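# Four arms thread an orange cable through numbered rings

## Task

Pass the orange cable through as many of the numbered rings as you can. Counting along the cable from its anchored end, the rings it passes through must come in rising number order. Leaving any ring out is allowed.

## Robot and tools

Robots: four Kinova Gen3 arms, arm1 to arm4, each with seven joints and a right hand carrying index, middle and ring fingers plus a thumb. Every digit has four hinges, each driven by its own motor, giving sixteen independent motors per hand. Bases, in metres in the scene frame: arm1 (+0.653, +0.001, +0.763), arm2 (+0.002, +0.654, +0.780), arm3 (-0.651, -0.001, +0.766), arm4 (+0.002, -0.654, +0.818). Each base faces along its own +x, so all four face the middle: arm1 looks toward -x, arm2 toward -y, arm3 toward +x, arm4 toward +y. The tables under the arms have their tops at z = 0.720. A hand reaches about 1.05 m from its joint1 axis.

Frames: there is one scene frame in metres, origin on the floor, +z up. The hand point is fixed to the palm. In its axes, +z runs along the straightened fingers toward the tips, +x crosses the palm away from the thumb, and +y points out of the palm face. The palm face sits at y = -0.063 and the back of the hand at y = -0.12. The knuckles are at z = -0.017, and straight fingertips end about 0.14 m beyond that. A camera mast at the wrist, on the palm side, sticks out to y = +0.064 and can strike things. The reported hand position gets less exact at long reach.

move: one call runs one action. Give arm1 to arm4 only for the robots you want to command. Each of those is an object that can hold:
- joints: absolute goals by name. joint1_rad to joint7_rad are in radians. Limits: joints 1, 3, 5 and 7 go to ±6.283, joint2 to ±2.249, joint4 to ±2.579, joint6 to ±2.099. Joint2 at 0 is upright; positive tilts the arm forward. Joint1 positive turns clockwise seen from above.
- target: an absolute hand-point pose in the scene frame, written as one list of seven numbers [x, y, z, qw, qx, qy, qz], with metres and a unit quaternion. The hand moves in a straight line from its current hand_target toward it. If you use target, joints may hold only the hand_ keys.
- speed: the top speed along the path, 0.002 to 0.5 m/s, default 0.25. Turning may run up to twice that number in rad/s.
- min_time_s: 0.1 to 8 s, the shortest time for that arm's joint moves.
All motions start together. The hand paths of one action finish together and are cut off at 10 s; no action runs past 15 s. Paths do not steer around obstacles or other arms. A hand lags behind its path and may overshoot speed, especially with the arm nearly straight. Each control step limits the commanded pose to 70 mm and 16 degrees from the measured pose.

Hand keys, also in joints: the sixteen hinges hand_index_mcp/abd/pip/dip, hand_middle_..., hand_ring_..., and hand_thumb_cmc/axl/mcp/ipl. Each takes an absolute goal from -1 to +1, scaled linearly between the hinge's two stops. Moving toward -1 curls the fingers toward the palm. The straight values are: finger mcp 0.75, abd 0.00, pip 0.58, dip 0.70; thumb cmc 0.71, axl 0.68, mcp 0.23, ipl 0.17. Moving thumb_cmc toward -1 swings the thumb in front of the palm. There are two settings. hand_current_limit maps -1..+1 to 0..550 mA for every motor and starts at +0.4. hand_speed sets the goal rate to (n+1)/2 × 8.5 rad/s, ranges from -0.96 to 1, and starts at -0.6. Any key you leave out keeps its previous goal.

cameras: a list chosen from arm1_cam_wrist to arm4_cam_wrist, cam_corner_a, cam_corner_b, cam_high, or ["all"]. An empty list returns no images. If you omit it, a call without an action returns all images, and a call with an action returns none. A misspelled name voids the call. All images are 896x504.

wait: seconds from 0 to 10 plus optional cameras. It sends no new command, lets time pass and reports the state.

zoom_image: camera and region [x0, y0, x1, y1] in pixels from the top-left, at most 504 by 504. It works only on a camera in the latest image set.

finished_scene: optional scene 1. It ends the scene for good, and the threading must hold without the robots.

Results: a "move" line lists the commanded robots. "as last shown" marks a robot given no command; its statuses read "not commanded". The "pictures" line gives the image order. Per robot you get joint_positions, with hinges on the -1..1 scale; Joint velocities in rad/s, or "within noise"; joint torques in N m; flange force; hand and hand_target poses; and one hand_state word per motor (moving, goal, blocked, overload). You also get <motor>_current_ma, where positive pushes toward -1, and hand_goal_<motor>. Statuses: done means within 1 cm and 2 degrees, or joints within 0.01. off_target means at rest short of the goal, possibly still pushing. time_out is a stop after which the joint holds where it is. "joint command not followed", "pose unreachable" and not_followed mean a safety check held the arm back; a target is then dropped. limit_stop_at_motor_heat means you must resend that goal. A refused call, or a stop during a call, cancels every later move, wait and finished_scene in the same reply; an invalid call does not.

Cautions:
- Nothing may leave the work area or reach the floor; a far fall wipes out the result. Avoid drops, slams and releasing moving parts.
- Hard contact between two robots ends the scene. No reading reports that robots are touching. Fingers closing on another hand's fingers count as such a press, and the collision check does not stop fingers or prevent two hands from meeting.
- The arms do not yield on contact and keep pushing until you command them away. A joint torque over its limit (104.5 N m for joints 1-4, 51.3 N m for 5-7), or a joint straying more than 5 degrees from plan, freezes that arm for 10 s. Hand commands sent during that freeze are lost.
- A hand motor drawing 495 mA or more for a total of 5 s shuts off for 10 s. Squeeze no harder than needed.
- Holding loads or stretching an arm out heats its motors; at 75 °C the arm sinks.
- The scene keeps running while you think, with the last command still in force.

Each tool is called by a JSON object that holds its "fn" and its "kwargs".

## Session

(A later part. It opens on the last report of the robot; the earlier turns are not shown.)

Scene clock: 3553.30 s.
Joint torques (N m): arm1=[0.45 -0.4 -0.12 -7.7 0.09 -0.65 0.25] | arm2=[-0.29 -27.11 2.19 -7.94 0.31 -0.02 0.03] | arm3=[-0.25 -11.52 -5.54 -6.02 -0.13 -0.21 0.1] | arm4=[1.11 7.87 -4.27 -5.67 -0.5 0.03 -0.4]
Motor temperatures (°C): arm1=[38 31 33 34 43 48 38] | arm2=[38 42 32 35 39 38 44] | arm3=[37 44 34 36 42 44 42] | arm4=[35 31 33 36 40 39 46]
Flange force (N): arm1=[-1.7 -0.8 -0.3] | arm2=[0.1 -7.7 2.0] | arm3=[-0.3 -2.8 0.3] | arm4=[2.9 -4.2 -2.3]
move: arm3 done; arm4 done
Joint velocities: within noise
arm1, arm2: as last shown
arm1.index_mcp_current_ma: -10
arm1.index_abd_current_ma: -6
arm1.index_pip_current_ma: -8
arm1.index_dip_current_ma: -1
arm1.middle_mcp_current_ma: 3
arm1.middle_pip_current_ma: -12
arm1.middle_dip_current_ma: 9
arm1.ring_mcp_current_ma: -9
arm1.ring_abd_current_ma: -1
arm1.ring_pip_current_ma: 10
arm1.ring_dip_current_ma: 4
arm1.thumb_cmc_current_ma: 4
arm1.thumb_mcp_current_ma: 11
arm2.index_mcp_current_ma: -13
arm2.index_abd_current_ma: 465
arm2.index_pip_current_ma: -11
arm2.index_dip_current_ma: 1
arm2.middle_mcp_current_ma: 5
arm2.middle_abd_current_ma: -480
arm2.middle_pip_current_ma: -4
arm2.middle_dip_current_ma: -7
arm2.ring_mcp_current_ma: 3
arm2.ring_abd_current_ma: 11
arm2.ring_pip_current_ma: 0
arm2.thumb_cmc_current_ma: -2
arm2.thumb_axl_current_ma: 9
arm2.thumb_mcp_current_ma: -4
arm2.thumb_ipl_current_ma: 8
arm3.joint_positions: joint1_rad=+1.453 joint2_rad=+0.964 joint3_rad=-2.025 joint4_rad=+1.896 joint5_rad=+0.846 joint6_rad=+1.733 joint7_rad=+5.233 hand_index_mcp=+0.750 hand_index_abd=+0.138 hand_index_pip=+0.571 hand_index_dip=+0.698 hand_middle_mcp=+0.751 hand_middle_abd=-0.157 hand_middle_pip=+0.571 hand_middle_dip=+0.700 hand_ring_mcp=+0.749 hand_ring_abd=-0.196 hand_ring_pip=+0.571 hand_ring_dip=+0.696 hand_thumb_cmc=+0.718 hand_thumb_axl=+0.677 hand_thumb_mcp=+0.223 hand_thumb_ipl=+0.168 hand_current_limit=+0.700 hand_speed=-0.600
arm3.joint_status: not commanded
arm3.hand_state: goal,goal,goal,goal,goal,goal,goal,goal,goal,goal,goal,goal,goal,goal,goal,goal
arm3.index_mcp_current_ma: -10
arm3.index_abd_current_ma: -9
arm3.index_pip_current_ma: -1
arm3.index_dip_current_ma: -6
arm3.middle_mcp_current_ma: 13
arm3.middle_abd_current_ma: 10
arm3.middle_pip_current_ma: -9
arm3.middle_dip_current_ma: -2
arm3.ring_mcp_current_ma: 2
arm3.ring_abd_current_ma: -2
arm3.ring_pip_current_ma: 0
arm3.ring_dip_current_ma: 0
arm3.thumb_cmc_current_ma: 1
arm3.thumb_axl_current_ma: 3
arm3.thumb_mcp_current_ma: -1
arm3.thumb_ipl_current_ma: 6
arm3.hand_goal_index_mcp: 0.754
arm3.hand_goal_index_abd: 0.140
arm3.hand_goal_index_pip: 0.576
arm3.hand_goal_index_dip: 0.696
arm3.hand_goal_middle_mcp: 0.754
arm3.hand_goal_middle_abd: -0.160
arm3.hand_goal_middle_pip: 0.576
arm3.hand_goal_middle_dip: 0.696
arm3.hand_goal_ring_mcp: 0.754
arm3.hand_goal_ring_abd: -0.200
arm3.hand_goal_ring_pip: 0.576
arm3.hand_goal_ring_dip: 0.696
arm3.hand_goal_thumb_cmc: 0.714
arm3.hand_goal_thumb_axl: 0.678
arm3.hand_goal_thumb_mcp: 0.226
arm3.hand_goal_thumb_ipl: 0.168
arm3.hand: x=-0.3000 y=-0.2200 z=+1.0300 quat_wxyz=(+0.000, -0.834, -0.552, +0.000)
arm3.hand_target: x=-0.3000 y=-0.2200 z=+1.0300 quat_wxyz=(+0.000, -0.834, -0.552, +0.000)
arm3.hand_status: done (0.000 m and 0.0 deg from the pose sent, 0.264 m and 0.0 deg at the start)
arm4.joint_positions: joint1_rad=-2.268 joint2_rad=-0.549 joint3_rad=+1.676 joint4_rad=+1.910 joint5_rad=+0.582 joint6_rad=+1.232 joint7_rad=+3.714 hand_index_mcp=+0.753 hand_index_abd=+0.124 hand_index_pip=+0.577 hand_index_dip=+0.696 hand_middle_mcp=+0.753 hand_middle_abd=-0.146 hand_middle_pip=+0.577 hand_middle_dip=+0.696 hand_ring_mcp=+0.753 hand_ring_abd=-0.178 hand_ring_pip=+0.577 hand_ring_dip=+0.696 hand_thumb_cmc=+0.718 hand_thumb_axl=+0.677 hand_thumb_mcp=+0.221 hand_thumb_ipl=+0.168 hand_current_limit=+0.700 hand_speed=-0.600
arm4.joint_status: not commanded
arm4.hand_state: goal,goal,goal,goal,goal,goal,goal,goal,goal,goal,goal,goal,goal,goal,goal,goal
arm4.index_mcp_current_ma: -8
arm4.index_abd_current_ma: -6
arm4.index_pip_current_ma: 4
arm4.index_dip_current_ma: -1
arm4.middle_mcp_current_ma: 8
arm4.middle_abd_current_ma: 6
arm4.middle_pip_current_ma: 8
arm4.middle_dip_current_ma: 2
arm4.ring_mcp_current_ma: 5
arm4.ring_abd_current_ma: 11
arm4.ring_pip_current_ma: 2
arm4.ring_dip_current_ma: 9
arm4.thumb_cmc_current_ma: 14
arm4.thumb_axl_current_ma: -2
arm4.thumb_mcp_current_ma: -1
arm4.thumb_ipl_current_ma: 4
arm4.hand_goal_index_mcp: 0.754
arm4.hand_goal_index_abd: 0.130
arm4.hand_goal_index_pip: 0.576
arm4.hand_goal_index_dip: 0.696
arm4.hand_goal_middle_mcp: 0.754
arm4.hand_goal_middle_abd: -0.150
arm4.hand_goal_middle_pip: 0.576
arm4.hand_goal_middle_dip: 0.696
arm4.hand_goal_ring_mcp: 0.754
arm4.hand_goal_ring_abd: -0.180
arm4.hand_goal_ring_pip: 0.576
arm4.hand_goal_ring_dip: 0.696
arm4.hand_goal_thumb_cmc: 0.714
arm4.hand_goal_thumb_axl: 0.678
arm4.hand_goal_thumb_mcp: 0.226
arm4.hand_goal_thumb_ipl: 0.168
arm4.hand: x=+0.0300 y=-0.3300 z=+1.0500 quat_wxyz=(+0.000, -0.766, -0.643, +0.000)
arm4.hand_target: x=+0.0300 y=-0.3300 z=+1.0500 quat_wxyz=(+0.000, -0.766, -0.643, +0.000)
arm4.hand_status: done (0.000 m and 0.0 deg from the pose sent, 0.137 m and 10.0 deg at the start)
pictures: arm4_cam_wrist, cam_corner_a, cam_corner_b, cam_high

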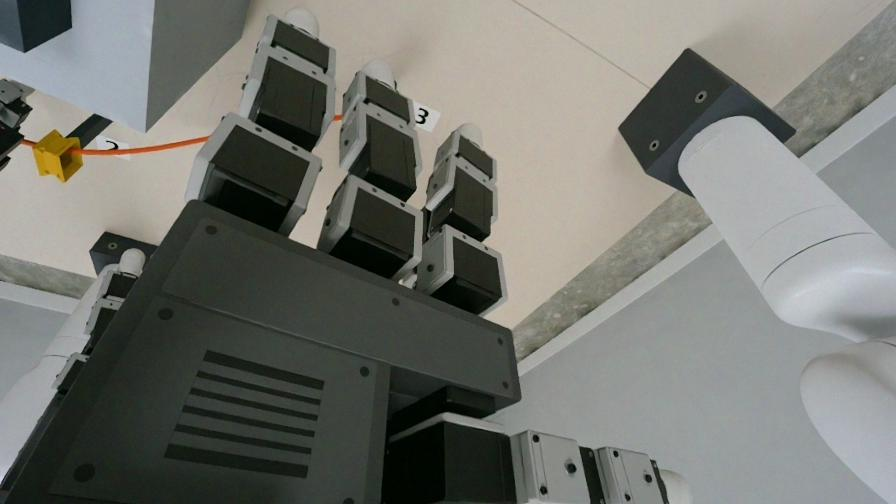

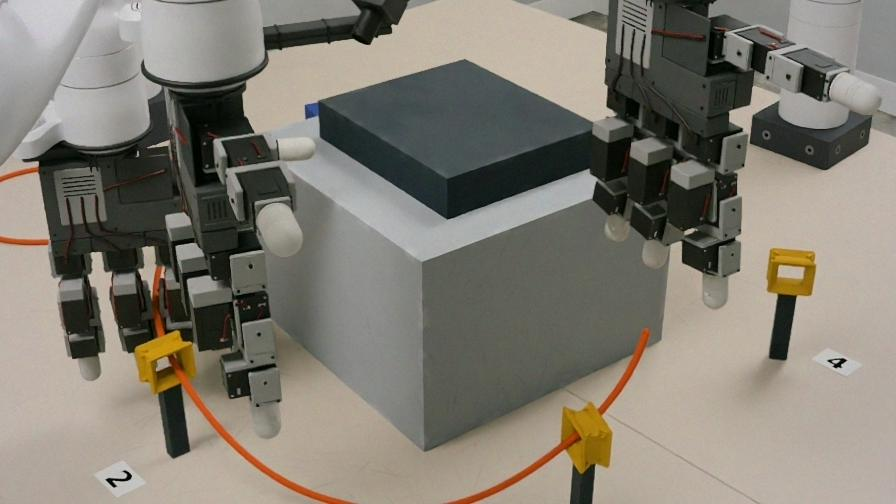

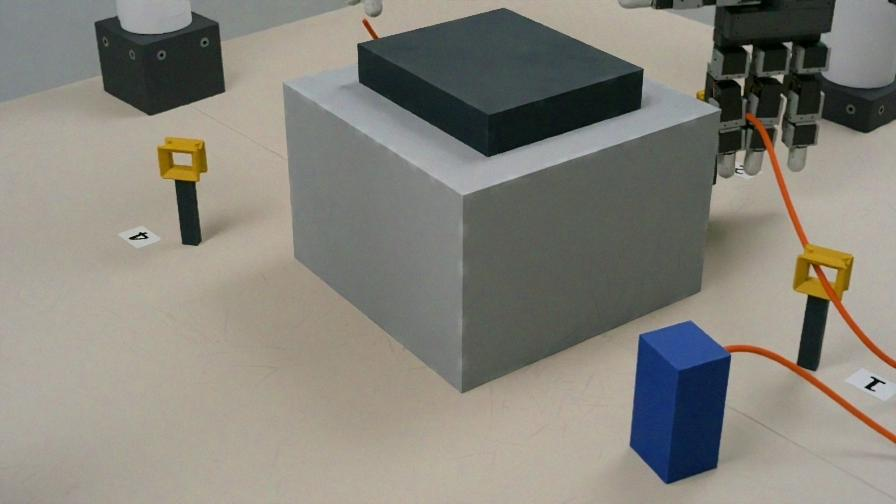

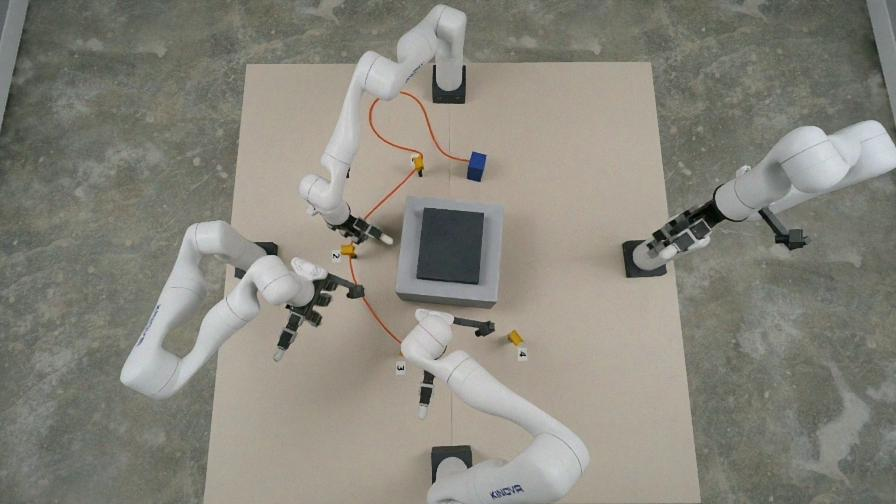

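{"fn": "move", "kwargs": {"arm4": {"target": [-0.0231, -0.3085, 1.035, 0, -0.7254, -0.6883, 0], "speed": 0.25}, "cameras": ["cam_corner_a","cam_corner_b"]}}

{"fn": "zoom_image", "kwargs": {"camera": "cam_corner_a", "region": [500, 204, 740, 444]}}

{"fn": "zoom_image", "kwargs": {"camera": "cam_corner_b", "region": [320, 0, 440, 60]}}

Scene clock: 3586.20 s.
Joint torques (N m): arm1=[0.42 -0.38 -0.12 -7.7 0.13 -0.62 0.26] | arm2=[-0.27 -27.1 2.18 -7.96 0.34 0.03 0.1] | arm3=[-0.28 -11.6 -5.54 -6.13 -0.13 -0.3 0.07] | arm4=[1.1 9.31 -4.66 -5.41 -0.52 0.03 -0.38]
Motor temperatures (°C): arm1=[38 31 33 34 43 48 38] | arm2=[38 42 32 35 39 38 44] | arm3=[37 44 34 36 42 44 42] | arm4=[35 31 33 36 40 39 46]
Flange force (N): arm1=[-1.7 -0.7 -0.1] | arm2=[0.0 -7.4 2.1] | arm3=[-0.7 -3.0 0.5] | arm4=[2.3 -3.7 -2.5]
move: arm4 done
Joint velocities: within noise
arm1, arm2, arm3: as last shown
arm1.index_mcp_current_ma: -7
arm1.index_abd_current_ma: -3
arm1.index_dip_current_ma: 0
arm1.middle_mcp_current_ma: 1
arm1.middle_abd_current_ma: 11
arm1.middle_pip_current_ma: -13
arm1.ring_mcp_current_ma: -2
arm1.ring_abd_current_ma: -6
arm1.ring_pip_current_ma: 12
arm1.ring_dip_current_ma: 0
arm1.thumb_cmc_current_ma: 2
arm1.thumb_mcp_current_ma: 7
arm1.thumb_ipl_current_ma: 5
arm2.index_mcp_current_ma: -8
arm2.index_abd_current_ma: 466
arm2.index_pip_current_ma: -8
arm2.index_dip_current_ma: -1
arm2.middle_mcp_current_ma: 3
arm2.middle_pip_current_ma: -9
arm2.middle_dip_current_ma: -10
arm2.ring_mcp_current_ma: 2
arm2.ring_abd_current_ma: 13
arm2.ring_pip_current_ma: 7
arm2.ring_dip_current_ma: -4
arm2.thumb_cmc_current_ma: -7
arm2.thumb_axl_current_ma: 12
arm3.index_mcp_current_ma: -17
arm3.index_abd_current_ma: -15
arm3.index_dip_current_ma: 3
arm3.middle_mcp_current_ma: 4
arm3.middle_abd_current_ma: 6
arm3.middle_pip_current_ma: 2
arm3.middle_dip_current_ma: 6
arm3.ring_mcp_current_ma: -5
arm3.ring_abd_current_ma: -9
arm3.ring_pip_current_ma: -2
arm3.ring_dip_current_ma: 5
arm3.thumb_cmc_current_ma: 0
arm3.thumb_axl_current_ma: 7
arm3.thumb_mcp_current_ma: 6
arm4.joint_positions: joint1_rad=-2.493 joint2_rad=-0.612 joint3_rad=+1.746 joint4_rad=+1.868 joint5_rad=+0.642 joint6_rad=+1.232 joint7_rad=+3.671 hand_index_mcp=+0.753 hand_index_abd=+0.124 hand_index_pip=+0.577 hand_index_dip=+0.696 hand_middle_mcp=+0.753 hand_middle_abd=-0.146 hand_middle_pip=+0.577 hand_middle_dip=+0.696 hand_ring_mcp=+0.753 hand_ring_abd=-0.178 hand_ring_pip=+0.577 hand_ring_dip=+0.696 hand_thumb_cmc=+0.718 hand_thumb_axl=+0.677 hand_thumb_mcp=+0.221 hand_thumb_ipl=+0.168 hand_current_limit=+0.700 hand_speed=-0.600
arm4.joint_status: not commanded
arm4.hand_state: goal,goal,goal,goal,goal,goal,goal,goal,goal,goal,goal,goal,goal,goal,goal,goal
arm4.index_mcp_current_ma: 0
arm4.index_abd_current_ma: -7
arm4.index_pip_current_ma: 9
arm4.index_dip_current_ma: -4
arm4.middle_mcp_current_ma: 12
arm4.middle_abd_current_ma: 3
arm4.middle_pip_current_ma: 5
arm4.middle_dip_current_ma: 2
arm4.ring_mcp_current_ma: 8
arm4.ring_abd_current_ma: 7
arm4.ring_pip_current_ma: 5
arm4.ring_dip_current_ma: 6
arm4.thumb_cmc_current_ma: 13
arm4.thumb_axl_current_ma: -7
arm4.thumb_mcp_current_ma: -2
arm4.thumb_ipl_current_ma: 0
arm4.hand_goal_index_mcp: 0.754
arm4.hand_goal_index_abd: 0.130
arm4.hand_goal_index_pip: 0.576
arm4.hand_goal_index_dip: 0.696
arm4.hand_goal_middle_mcp: 0.754
arm4.hand_goal_middle_abd: -0.150
arm4.hand_goal_middle_pip: 0.576
arm4.hand_goal_middle_dip: 0.696
arm4.hand_goal_ring_mcp: 0.754
arm4.hand_goal_ring_abd: -0.180
arm4.hand_goal_ring_pip: 0.576
arm4.hand_goal_ring_dip: 0.696
arm4.hand_goal_thumb_cmc: 0.714
arm4.hand_goal_thumb_axl: 0.678
arm4.hand_goal_thumb_mcp: 0.226
arm4.hand_goal_thumb_ipl: 0.168
arm4.hand: x=-0.0231 y=-0.3085 z=+1.0350 quat_wxyz=(+0.000, -0.725, -0.688, +0.000)
arm4.hand_target: x=-0.0231 y=-0.3085 z=+1.0350 quat_wxyz=(+0.000, -0.725, -0.688, +0.000)
arm4.hand_status: done (0.000 m and 0.0 deg from the pose sent, 0.059 m and 7.0 deg at the start)

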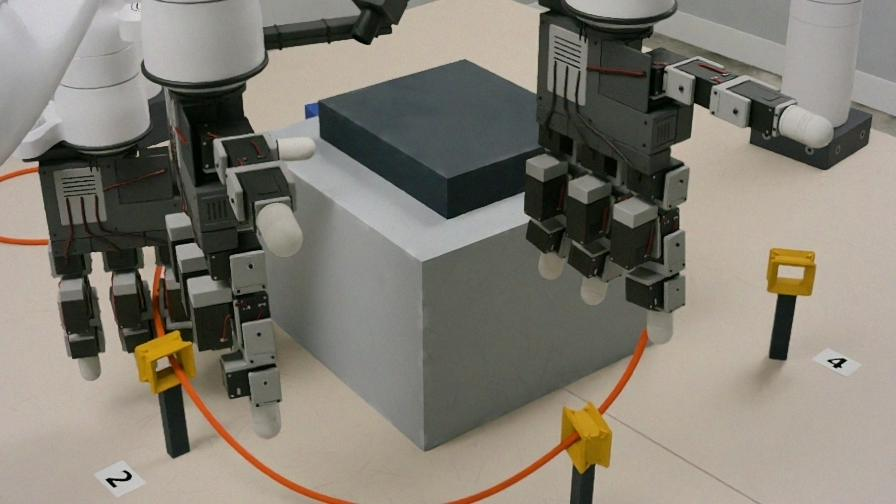

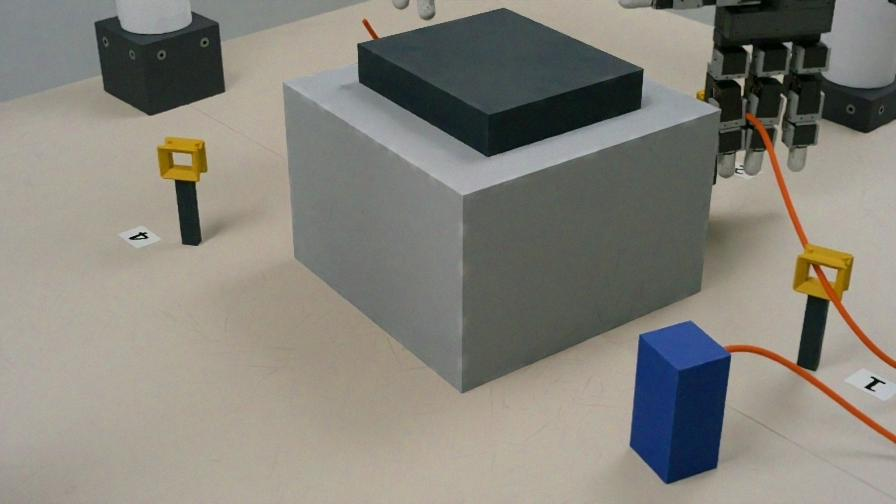

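Scaled by 2.100 from the camera's image (finer frame: 1280x720).

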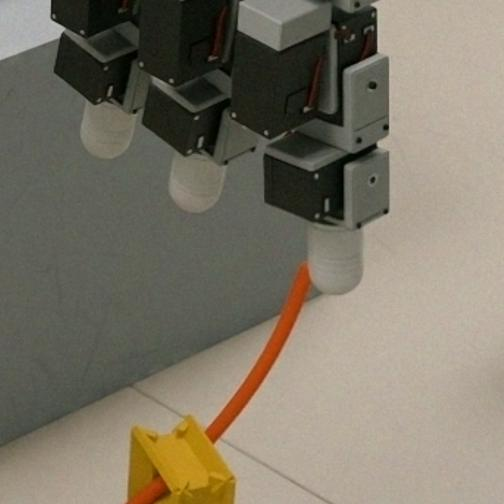

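Scaled by 4.200 from the camera's image (finer frame: 1280x720).

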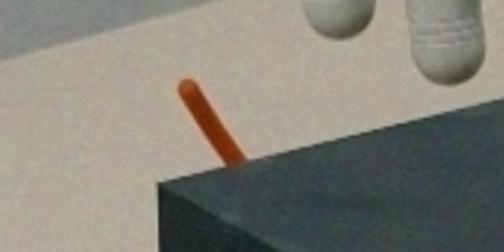

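{"fn": "move", "kwargs": {"arm4": {"target": [-0.0231, -0.3085, 0.936, 0, -0.7254, -0.6883, 0], "speed": 0.15}, "cameras": ["cam_corner_a","cam_corner_b"]}}

{"fn": "zoom_image", "kwargs": {"camera": "cam_corner_a", "region": [500, 264, 740, 504]}}

Scene clock: 3596.47 s.
Joint torques (N m): arm1=[0.41 -0.4 -0.17 -7.65 0.12 -0.64 0.26] | arm2=[-0.24 -27.15 2.14 -7.93 0.34 0.04 0.03] | arm3=[-0.27 -11.61 -5.5 -6.02 -0.12 -0.28 0.14] | arm4=[1.12 11.08 -4.98 -3.77 -0.5 0.04 -0.37]
Motor temperatures (°C): arm1=[38 31 33 34 43 48 38] | arm2=[38 42 32 35 39 38 44] | arm3=[37 44 34 36 42 44 42] | arm4=[35 31 33 36 40 39 46]
Flange force (N): arm1=[-1.7 -0.9 -0.4] | arm2=[0.0 -7.7 2.2] | arm3=[-0.5 -2.9 0.3] | arm4=[1.4 -3.1 -2.0]
move: arm4 done
Joint velocities: within noise
arm1, arm2, arm3: as last shown
arm1.index_mcp_current_ma: -6
arm1.index_abd_current_ma: -4
arm1.index_pip_current_ma: -4
arm1.middle_mcp_current_ma: 4
arm1.middle_abd_current_ma: 7
arm1.middle_pip_current_ma: -9
arm1.middle_dip_current_ma: 10
arm1.ring_mcp_current_ma: -6
arm1.ring_abd_current_ma: -5
arm1.ring_pip_current_ma: 14
arm1.ring_dip_current_ma: 3
arm1.thumb_cmc_current_ma: 0
arm1.thumb_axl_current_ma: -2
arm1.thumb_mcp_current_ma: 8
arm1.thumb_ipl_current_ma: -1
arm2.index_mcp_current_ma: -10
arm2.index_abd_current_ma: 461
arm2.index_pip_current_ma: -15
arm2.index_dip_current_ma: -3
arm2.middle_abd_current_ma: -481
arm2.middle_pip_current_ma: -4
arm2.middle_dip_current_ma: -9
arm2.ring_mcp_current_ma: 7
arm2.ring_abd_current_ma: 15
arm2.ring_pip_current_ma: 2
arm2.ring_dip_current_ma: -8
arm2.thumb_cmc_current_ma: -10
arm2.thumb_axl_current_ma: 10
arm2.thumb_ipl_current_ma: 7
arm3.index_mcp_current_ma: -6
arm3.index_abd_current_ma: -7
arm3.index_pip_current_ma: 11
arm3.index_dip_current_ma: -6
arm3.middle_mcp_current_ma: 14
arm3.middle_abd_current_ma: 1
arm3.middle_pip_current_ma: -9
arm3.middle_dip_current_ma: -1
arm3.ring_mcp_current_ma: 3
arm3.ring_abd_current_ma: -7
arm3.ring_pip_current_ma: 1
arm3.thumb_cmc_current_ma: 4
arm3.thumb_axl_current_ma: 2
arm3.thumb_mcp_current_ma: 3
arm3.thumb_ipl_current_ma: 4
arm4.joint_positions: joint1_rad=-2.614 joint2_rad=-0.755 joint3_rad=+1.925 joint4_rad=+2.013 joint5_rad=+0.854 joint6_rad=+1.019 joint7_rad=+3.509 hand_index_mcp=+0.753 hand_index_abd=+0.124 hand_index_pip=+0.577 hand_index_dip=+0.696 hand_middle_mcp=+0.753 hand_middle_abd=-0.146 hand_middle_pip=+0.577 hand_middle_dip=+0.696 hand_ring_mcp=+0.753 hand_ring_abd=-0.178 hand_ring_pip=+0.577 hand_ring_dip=+0.696 hand_thumb_cmc=+0.718 hand_thumb_axl=+0.677 hand_thumb_mcp=+0.221 hand_thumb_ipl=+0.168 hand_current_limit=+0.700 hand_speed=-0.600
arm4.joint_status: not commanded
arm4.hand_state: goal,goal,goal,goal,goal,goal,goal,goal,goal,goal,goal,goal,goal,goal,goal,goal
arm4.index_mcp_current_ma: -14
arm4.index_abd_current_ma: -6
arm4.index_pip_current_ma: 5
arm4.index_dip_current_ma: -2
arm4.middle_mcp_current_ma: 13
arm4.middle_abd_current_ma: 11
arm4.middle_pip_current_ma: 6
arm4.middle_dip_current_ma: 5
arm4.ring_mcp_current_ma: 3
arm4.ring_abd_current_ma: -2
arm4.ring_pip_current_ma: 7
arm4.ring_dip_current_ma: 4
arm4.thumb_cmc_current_ma: 11
arm4.thumb_axl_current_ma: -8
arm4.thumb_mcp_current_ma: -9
arm4.thumb_ipl_current_ma: 8
arm4.hand_goal_index_mcp: 0.754
arm4.hand_goal_index_abd: 0.130
arm4.hand_goal_index_pip: 0.576
arm4.hand_goal_index_dip: 0.696
arm4.hand_goal_middle_mcp: 0.754
arm4.hand_goal_middle_abd: -0.150
arm4.hand_goal_middle_pip: 0.576
arm4.hand_goal_middle_dip: 0.696
arm4.hand_goal_ring_mcp: 0.754
arm4.hand_goal_ring_abd: -0.180
arm4.hand_goal_ring_pip: 0.576
arm4.hand_goal_ring_dip: 0.696
arm4.hand_goal_thumb_cmc: 0.714
arm4.hand_goal_thumb_axl: 0.678
arm4.hand_goal_thumb_mcp: 0.226
arm4.hand_goal_thumb_ipl: 0.168
arm4.hand: x=-0.0231 y=-0.3085 z=+0.9360 quat_wxyz=(+0.000, -0.725, -0.688, +0.000)
arm4.hand_target: x=-0.0231 y=-0.3085 z=+0.9360 quat_wxyz=(+0.000, -0.725, -0.688, +0.000)
arm4.hand_status: done (0.000 m and 0.0 deg from the pose sent, 0.099 m and 0.0 deg at the start)

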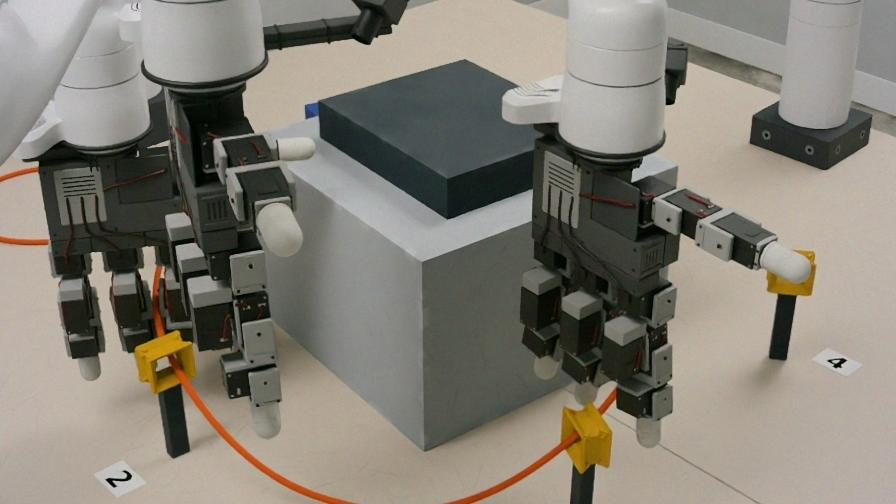

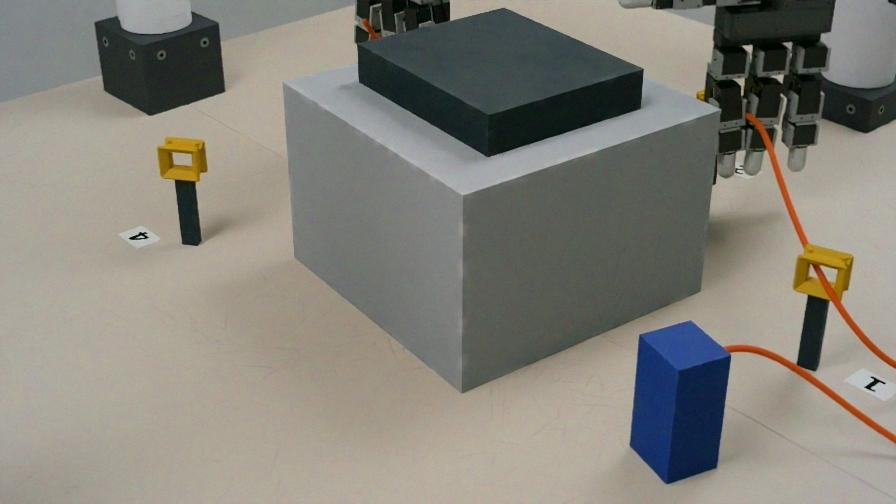

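Scaled by 2.100 from the camera's image (finer frame: 1280x720).

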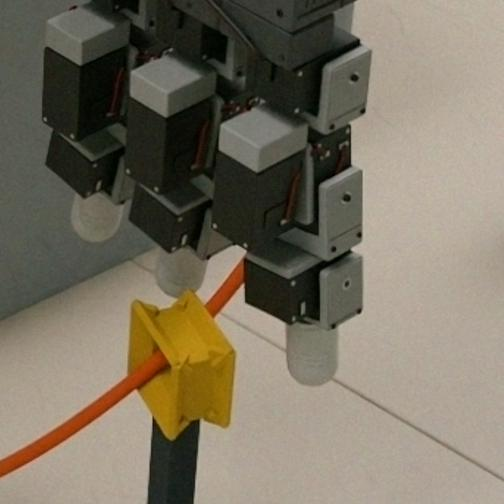

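{"fn": "move", "kwargs": {"arm4": {"joints": {"hand_index_abd": -0.46, "hand_middle_abd": 0.46, "hand_ring_abd": 0.0}}, "cameras": ["cam_corner_a","arm4_cam_wrist"]}}

{"fn": "zoom_image", "kwargs": {"camera": "cam_corner_a", "region": [500, 264, 740, 504]}}

{"fn": "zoom_image", "kwargs": {"camera": "arm4_cam_wrist", "region": [240, 0, 560, 240]}}

Scene clock: 3601.33 s.
Joint torques (N m): arm1=[0.4 -0.4 -0.17 -7.67 0.1 -0.63 0.22] | arm2=[-0.26 -27.14 2.16 -7.93 0.29 -0.02 0] | arm3=[-0.3 -11.58 -5.6 -5.97 -0.15 -0.25 0.08] | arm4=[1.12 11.14 -4.96 -3.75 -0.51 0.06 -0.36]
Motor temperatures (°C): arm1=[38 31 33 34 43 48 38] | arm2=[38 42 32 35 39 38 44] | arm3=[37 44 34 36 42 44 42] | arm4=[35 31 33 36 40 39 46]
Flange force (N): arm1=[-1.7 -1.0 -0.4] | arm2=[0.1 -7.9 2.0] | arm3=[-0.6 -2.5 0.3] | arm4=[1.4 -3.1 -1.9]
move: arm4 off_target
Joint velocities: within noise
arm1, arm2, arm3: as last shown
arm1.index_abd_current_ma: -1
arm1.index_pip_current_ma: -6
arm1.index_dip_current_ma: -1
arm1.middle_mcp_current_ma: 1
arm1.middle_abd_current_ma: 5
arm1.middle_pip_current_ma: -11
arm1.middle_dip_current_ma: 8
arm1.ring_mcp_current_ma: -4
arm1.ring_abd_current_ma: -6
arm1.ring_pip_current_ma: 10
arm1.ring_dip_current_ma: -1
arm1.thumb_cmc_current_ma: 2
arm1.thumb_axl_current_ma: -8
arm1.thumb_mcp_current_ma: 11
arm1.thumb_ipl_current_ma: 0
arm2.index_mcp_current_ma: -12
arm2.index_abd_current_ma: 464
arm2.index_pip_current_ma: -7
arm2.index_dip_current_ma: 0
arm2.middle_mcp_current_ma: 5
arm2.middle_abd_current_ma: -477
arm2.middle_pip_current_ma: -12
arm2.middle_dip_current_ma: -2
arm2.ring_mcp_current_ma: 6
arm2.ring_dip_current_ma: -6
arm2.thumb_cmc_current_ma: -9
arm2.thumb_mcp_current_ma: -2
arm2.thumb_ipl_current_ma: 8
arm3.index_mcp_current_ma: -2
arm3.index_abd_current_ma: -13
arm3.index_pip_current_ma: -3
arm3.index_dip_current_ma: -13
arm3.middle_mcp_current_ma: 6
arm3.middle_abd_current_ma: 8
arm3.middle_pip_current_ma: 6
arm3.middle_dip_current_ma: 6
arm3.ring_mcp_current_ma: 4
arm3.ring_abd_current_ma: -3
arm3.ring_pip_current_ma: 5
arm3.thumb_cmc_current_ma: -5
arm3.thumb_axl_current_ma: 5
arm3.thumb_mcp_current_ma: -1
arm3.thumb_ipl_current_ma: 9
arm4.joint_positions: joint1_rad=-2.614 joint2_rad=-0.755 joint3_rad=+1.925 joint4_rad=+2.013 joint5_rad=+0.854 joint6_rad=+1.019 joint7_rad=+3.509 hand_index_mcp=+0.753 hand_index_abd=-0.059 hand_index_pip=+0.577 hand_index_dip=+0.695 hand_middle_mcp=+0.754 hand_middle_abd=+0.024 hand_middle_pip=+0.580 hand_middle_dip=+0.695 hand_ring_mcp=+0.753 hand_ring_abd=+0.002 hand_ring_pip=+0.577 hand_ring_dip=+0.696 hand_thumb_cmc=+0.718 hand_thumb_axl=+0.677 hand_thumb_mcp=+0.221 hand_thumb_ipl=+0.168 hand_current_limit=+0.700 hand_speed=-0.600
arm4.joint_status: hand_index_abd off_target (ended at -0.059, target -0.460); hand_middle_abd off_target (ended at +0.024, target +0.460); the others done
arm4.hand_state: goal,blocked,goal,goal,goal,blocked,goal,goal,goal,goal,goal,goal,goal,goal,goal,goal
arm4.index_mcp_current_ma: -3
arm4.index_abd_current_ma: 336
arm4.index_pip_current_ma: 5
arm4.index_dip_current_ma: -1
arm4.middle_mcp_current_ma: 8
arm4.middle_abd_current_ma: -378
arm4.middle_pip_current_ma: 12
arm4.middle_dip_current_ma: -1
arm4.ring_mcp_current_ma: 1
arm4.ring_abd_current_ma: 0
arm4.ring_pip_current_ma: 6
arm4.ring_dip_current_ma: 10
arm4.thumb_cmc_current_ma: 1
arm4.thumb_axl_current_ma: -10
arm4.thumb_mcp_current_ma: 1
arm4.thumb_ipl_current_ma: -2
arm4.hand_goal_index_mcp: 0.754
arm4.hand_goal_index_abd: -0.460
arm4.hand_goal_index_pip: 0.576
arm4.hand_goal_index_dip: 0.696
arm4.hand_goal_middle_mcp: 0.754
arm4.hand_goal_middle_abd: 0.460
arm4.hand_goal_middle_pip: 0.576
arm4.hand_goal_middle_dip: 0.696
arm4.hand_goal_ring_mcp: 0.754
arm4.hand_goal_ring_abd: 0.000
arm4.hand_goal_ring_pip: 0.576
arm4.hand_goal_ring_dip: 0.696
arm4.hand_goal_thumb_cmc: 0.714
arm4.hand_goal_thumb_axl: 0.678
arm4.hand_goal_thumb_mcp: 0.226
arm4.hand_goal_thumb_ipl: 0.168
arm4.hand: x=-0.0231 y=-0.3085 z=+0.9360 quat_wxyz=(+0.000, -0.725, -0.688, +0.000)
arm4.hand_target: x=-0.0231 y=-0.3085 z=+0.9360 quat_wxyz=(+0.000, -0.725, -0.688, +0.000)
arm4.hand_status: not commanded
pictures: arm4_cam_wrist, cam_corner_a

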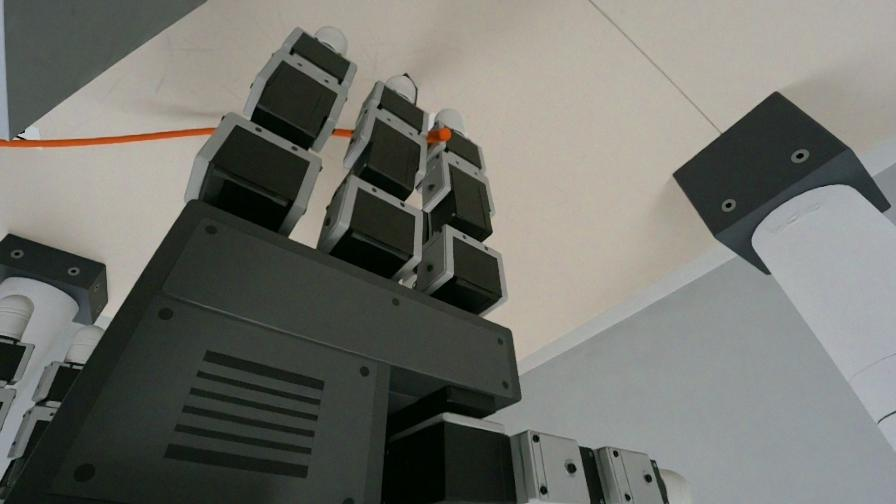

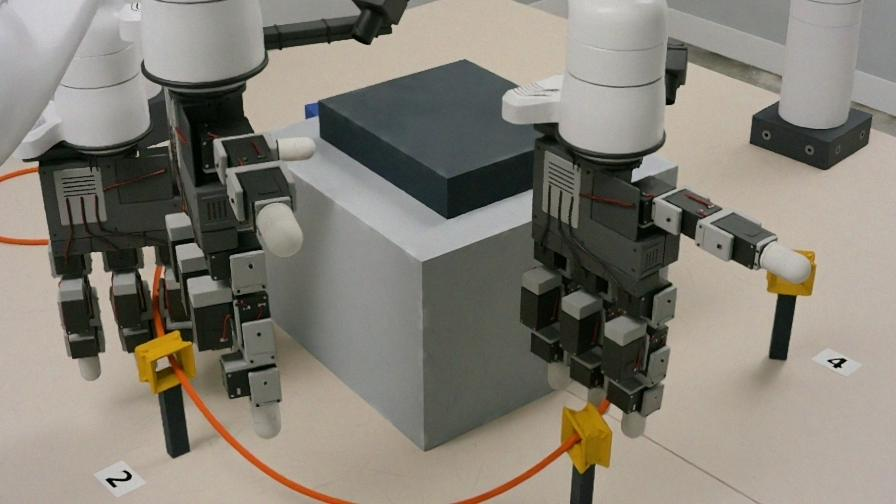

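Scaled by 2.100 from the camera's image (finer frame: 1280x720).

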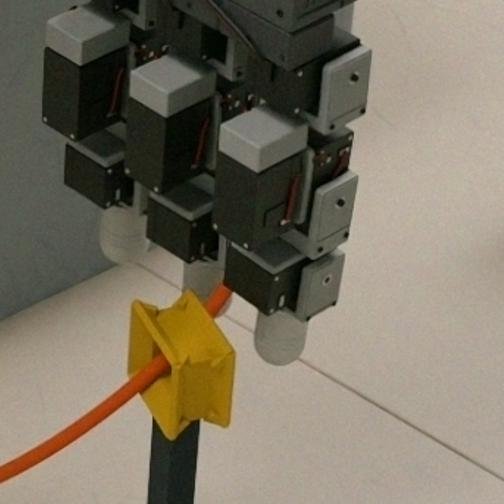

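Scaled by 1.575 from the camera's image (finer frame: 1280x720).

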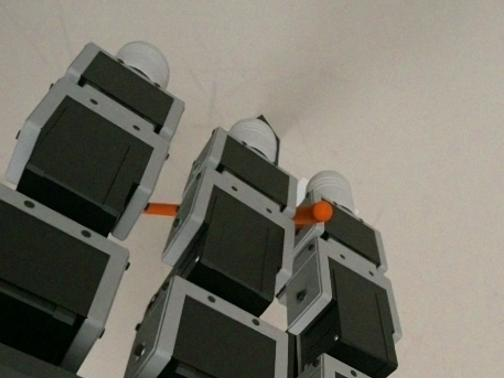

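{"fn": "move", "kwargs": {"arm4": {"target": [0.0919, -0.326, 0.912, 0, -0.7254, -0.6883, 0], "speed": 0.12}, "arm2": {"joints": {"hand_index_abd": 0.12, "hand_middle_abd": -0.14, "hand_ring_abd": -0.17}}, "cameras": ["cam_high","cam_corner_a","cam_corner_b"]}}

{"fn": "zoom_image", "kwargs": {"camera": "cam_corner_a", "region": [500, 224, 780, 504]}}

{"fn": "zoom_image", "kwargs": {"camera": "cam_high", "region": [330, 70, 510, 390]}}

Scene clock: 3626.73 s.
Joint torques (N m): arm1=[0.45 -0.39 -0.12 -7.67 0.1 -0.63 0.27] | arm2=[-0.38 -27.09 2.05 -7.82 0.25 0.1 0.02] | arm3=[-0.27 -11.55 -5.57 -5.97 -0.11 -0.24 0.05] | arm4=[1.68 10.75 -4.03 -2.92 -0.22 0.64 -0.36]
Motor temperatures (°C): arm1=[38 31 33 34 43 48 38] | arm2=[38 42 32 35 39 38 44] | arm3=[37 44 34 36 42 44 42] | arm4=[35 31 33 36 40 39 46]
Flange force (N): arm1=[-1.7 -0.7 -0.3] | arm2=[0.2 -8.1 2.1] | arm3=[-0.6 -2.6 0.1] | arm4=[2.1 -4.4 -1.5]
move: arm2 done; arm4 done
Joint velocities: within noise
arm1, arm3: as last shown
arm1.index_mcp_current_ma: -10
arm1.index_abd_current_ma: -3
arm1.index_pip_current_ma: -9
arm1.index_dip_current_ma: 0
arm1.middle_mcp_current_ma: 0
arm1.middle_abd_current_ma: 9
arm1.middle_pip_current_ma: -13
arm1.middle_dip_current_ma: 6
arm1.ring_abd_current_ma: -2
arm1.ring_pip_current_ma: 15
arm1.ring_dip_current_ma: 0
arm1.thumb_cmc_current_ma: 4
arm1.thumb_axl_current_ma: -13
arm1.thumb_mcp_current_ma: 6
arm1.thumb_ipl_current_ma: 2
arm2.joint_positions: joint1_rad=+0.409 joint2_rad=+1.022 joint3_rad=+0.107 joint4_rad=+0.864 joint5_rad=-0.090 joint6_rad=+1.262 joint7_rad=-3.151 hand_index_mcp=+0.748 hand_index_abd=+0.118 hand_index_pip=+0.571 hand_index_dip=+0.701 hand_middle_mcp=+0.749 hand_middle_abd=-0.139 hand_middle_pip=+0.572 hand_middle_dip=+0.696 hand_ring_mcp=+0.748 hand_ring_abd=-0.165 hand_ring_pip=+0.571 hand_ring_dip=+0.694 hand_thumb_cmc=+0.716 hand_thumb_axl=+0.677 hand_thumb_mcp=+0.219 hand_thumb_ipl=+0.168 hand_current_limit=+0.700 hand_speed=-0.600
arm2.joint_status: all done
arm2.hand_state: goal,goal,goal,goal,goal,goal,goal,goal,goal,goal,goal,goal,goal,goal,goal,goal
arm2.index_mcp_current_ma: -12
arm2.index_abd_current_ma: -2
arm2.index_pip_current_ma: -4
arm2.index_dip_current_ma: -4
arm2.middle_mcp_current_ma: 7
arm2.middle_abd_current_ma: -8
arm2.middle_pip_current_ma: -11
arm2.middle_dip_current_ma: -5
arm2.ring_mcp_current_ma: 3
arm2.ring_abd_current_ma: 16
arm2.ring_pip_current_ma: 4
arm2.ring_dip_current_ma: -7
arm2.thumb_cmc_current_ma: -10
arm2.thumb_axl_current_ma: 4
arm2.thumb_mcp_current_ma: -8
arm2.thumb_ipl_current_ma: 3
arm2.hand_goal_index_mcp: 0.754
arm2.hand_goal_index_abd: 0.120
arm2.hand_goal_index_pip: 0.576
arm2.hand_goal_index_dip: 0.696
arm2.hand_goal_middle_mcp: 0.754
arm2.hand_goal_middle_abd: -0.140
arm2.hand_goal_middle_pip: 0.576
arm2.hand_goal_middle_dip: 0.696
arm2.hand_goal_ring_mcp: 0.754
arm2.hand_goal_ring_abd: -0.170
arm2.hand_goal_ring_pip: 0.576
arm2.hand_goal_ring_dip: 0.696
arm2.hand_goal_thumb_cmc: 0.714
arm2.hand_goal_thumb_axl: 0.678
arm2.hand_goal_thumb_mcp: 0.226
arm2.hand_goal_thumb_ipl: 0.168
arm2.hand: x=-0.2574 y=+0.1431 z=+0.8900 quat_wxyz=(+0.000, -0.259, -0.966, +0.000)
arm2.hand_target: x=-0.2574 y=+0.1431 z=+0.8900 quat_wxyz=(+0.000, -0.259, -0.966, +0.000)
arm2.hand_status: not commanded
arm3.index_mcp_current_ma: -6
arm3.index_abd_current_ma: -16
arm3.index_pip_current_ma: 4
arm3.index_dip_current_ma: -4
arm3.middle_mcp_current_ma: 5
arm3.middle_abd_current_ma: -1
arm3.middle_pip_current_ma: -6
arm3.middle_dip_current_ma: 5
arm3.ring_mcp_current_ma: -7
arm3.ring_abd_current_ma: -10
arm3.ring_pip_current_ma: -1
arm3.ring_dip_current_ma: 3
arm3.thumb_cmc_current_ma: 5
arm3.thumb_axl_current_ma: 8
arm3.thumb_mcp_current_ma: 0
arm4.joint_positions: joint1_rad=-2.295 joint2_rad=-0.765 joint3_rad=+1.926 joint4_rad=+2.143 joint5_rad=+0.935 joint6_rad=+0.939 joint7_rad=+3.700 hand_index_mcp=+0.789 hand_index_abd=-0.059 hand_index_pip=+0.596 hand_index_dip=+0.700 hand_middle_mcp=+0.790 hand_middle_abd=+0.024 hand_middle_pip=+0.599 hand_middle_dip=+0.702 hand_ring_mcp=+0.753 hand_ring_abd=+0.002 hand_ring_pip=+0.577 hand_ring_dip=+0.696 hand_thumb_cmc=+0.708 hand_thumb_axl=+0.677 hand_thumb_mcp=+0.221 hand_thumb_ipl=+0.168 hand_current_limit=+0.700 hand_speed=-0.600
arm4.joint_status: not commanded
arm4.hand_state: blocked,blocked,goal,goal,blocked,blocked,blocked,goal,goal,goal,goal,goal,goal,goal,goal,goal
arm4.index_mcp_current_ma: 9
arm4.index_abd_current_ma: 334
arm4.index_pip_current_ma: 10
arm4.index_dip_current_ma: -11
arm4.middle_mcp_current_ma: 28
arm4.middle_abd_current_ma: -381
arm4.middle_pip_current_ma: 6
arm4.middle_dip_current_ma: 1
arm4.ring_mcp_current_ma: 2
arm4.ring_abd_current_ma: 2
arm4.ring_pip_current_ma: 6
arm4.ring_dip_current_ma: 10
arm4.thumb_cmc_current_ma: 17
arm4.thumb_axl_current_ma: -7
arm4.thumb_mcp_current_ma: 0
arm4.thumb_ipl_current_ma: 2
arm4.hand_goal_index_mcp: 0.754
arm4.hand_goal_index_abd: -0.460
arm4.hand_goal_index_pip: 0.576
arm4.hand_goal_index_dip: 0.696
arm4.hand_goal_middle_mcp: 0.754
arm4.hand_goal_middle_abd: 0.460
arm4.hand_goal_middle_pip: 0.576
arm4.hand_goal_middle_dip: 0.696
arm4.hand_goal_ring_mcp: 0.754
arm4.hand_goal_ring_abd: 0.000
arm4.hand_goal_ring_pip: 0.576
arm4.hand_goal_ring_dip: 0.696
arm4.hand_goal_thumb_cmc: 0.714
arm4.hand_goal_thumb_axl: 0.678
arm4.hand_goal_thumb_mcp: 0.226
arm4.hand_goal_thumb_ipl: 0.168
arm4.hand: x=+0.0919 y=-0.3260 z=+0.9120 quat_wxyz=(+0.000, -0.725, -0.688, +0.000)
arm4.hand_target: x=+0.0919 y=-0.3260 z=+0.9120 quat_wxyz=(+0.000, -0.725, -0.688, +0.000)
arm4.hand_status: done (0.000 m and 0.0 deg from the pose sent, 0.119 m and 0.0 deg at the start)
pictures: cam_corner_a, cam_corner_b, cam_high

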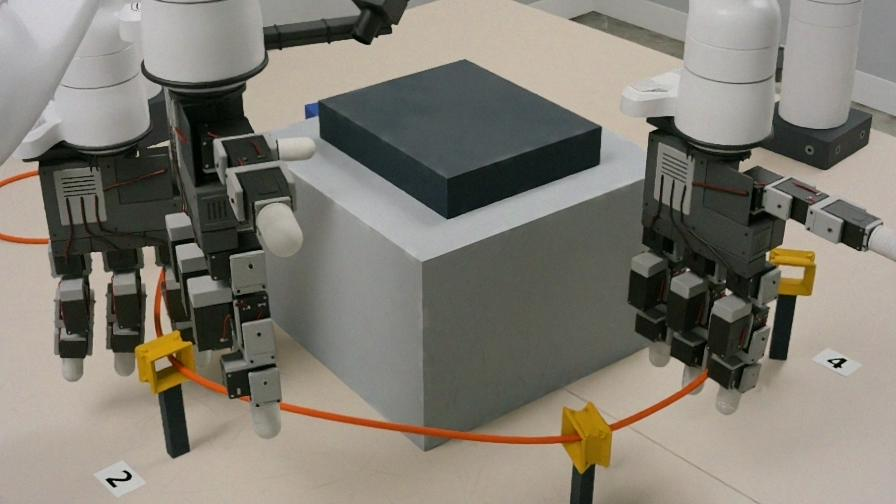

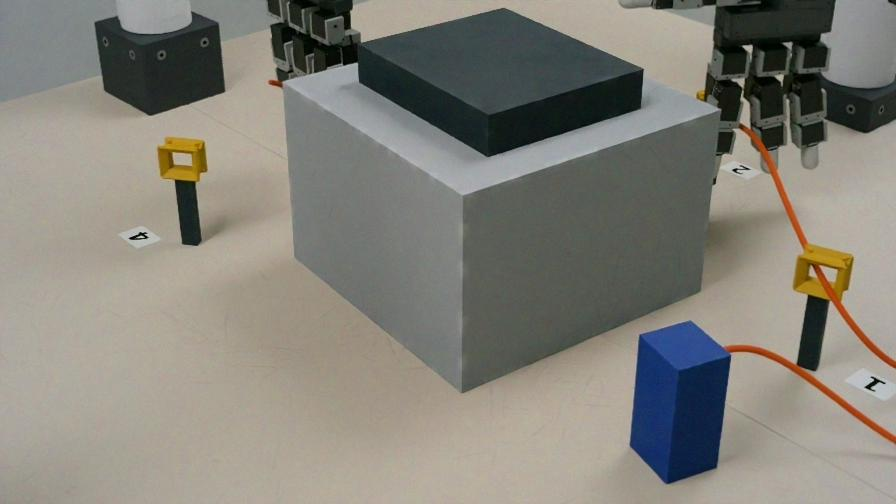

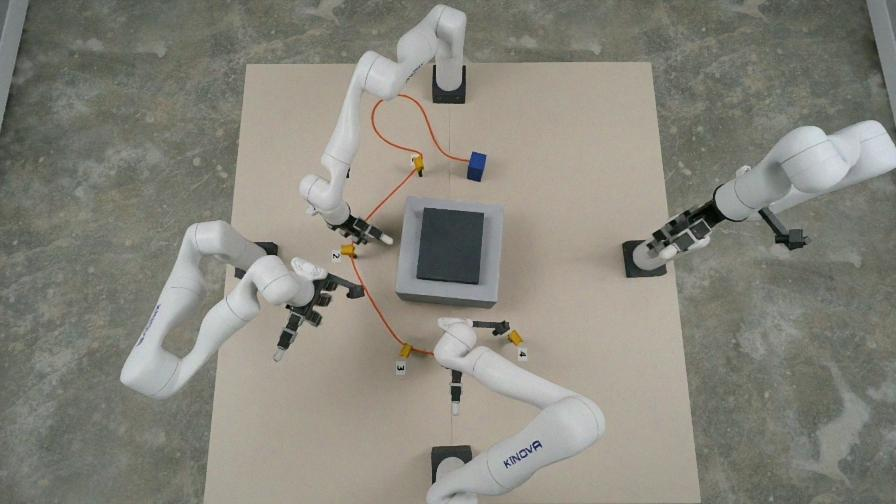

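Scaled by 1.800 from the camera's image (finer frame: 1280x720).

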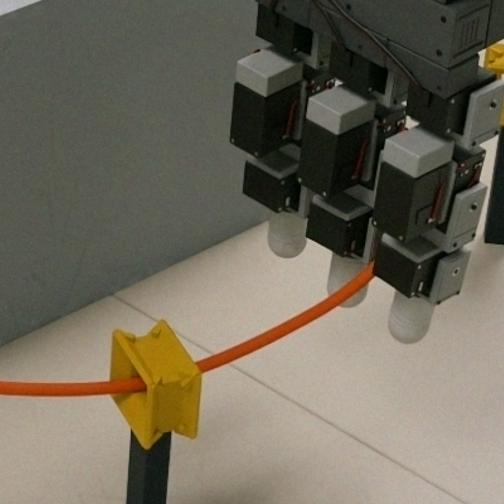

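Scaled by 1.575 from the camera's image (finer frame: 1280x720).

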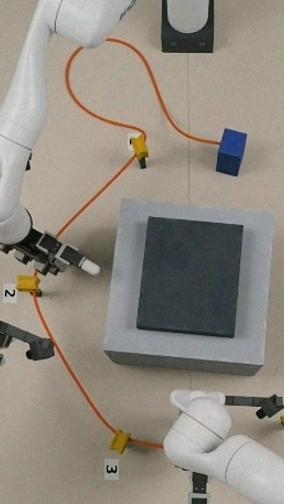

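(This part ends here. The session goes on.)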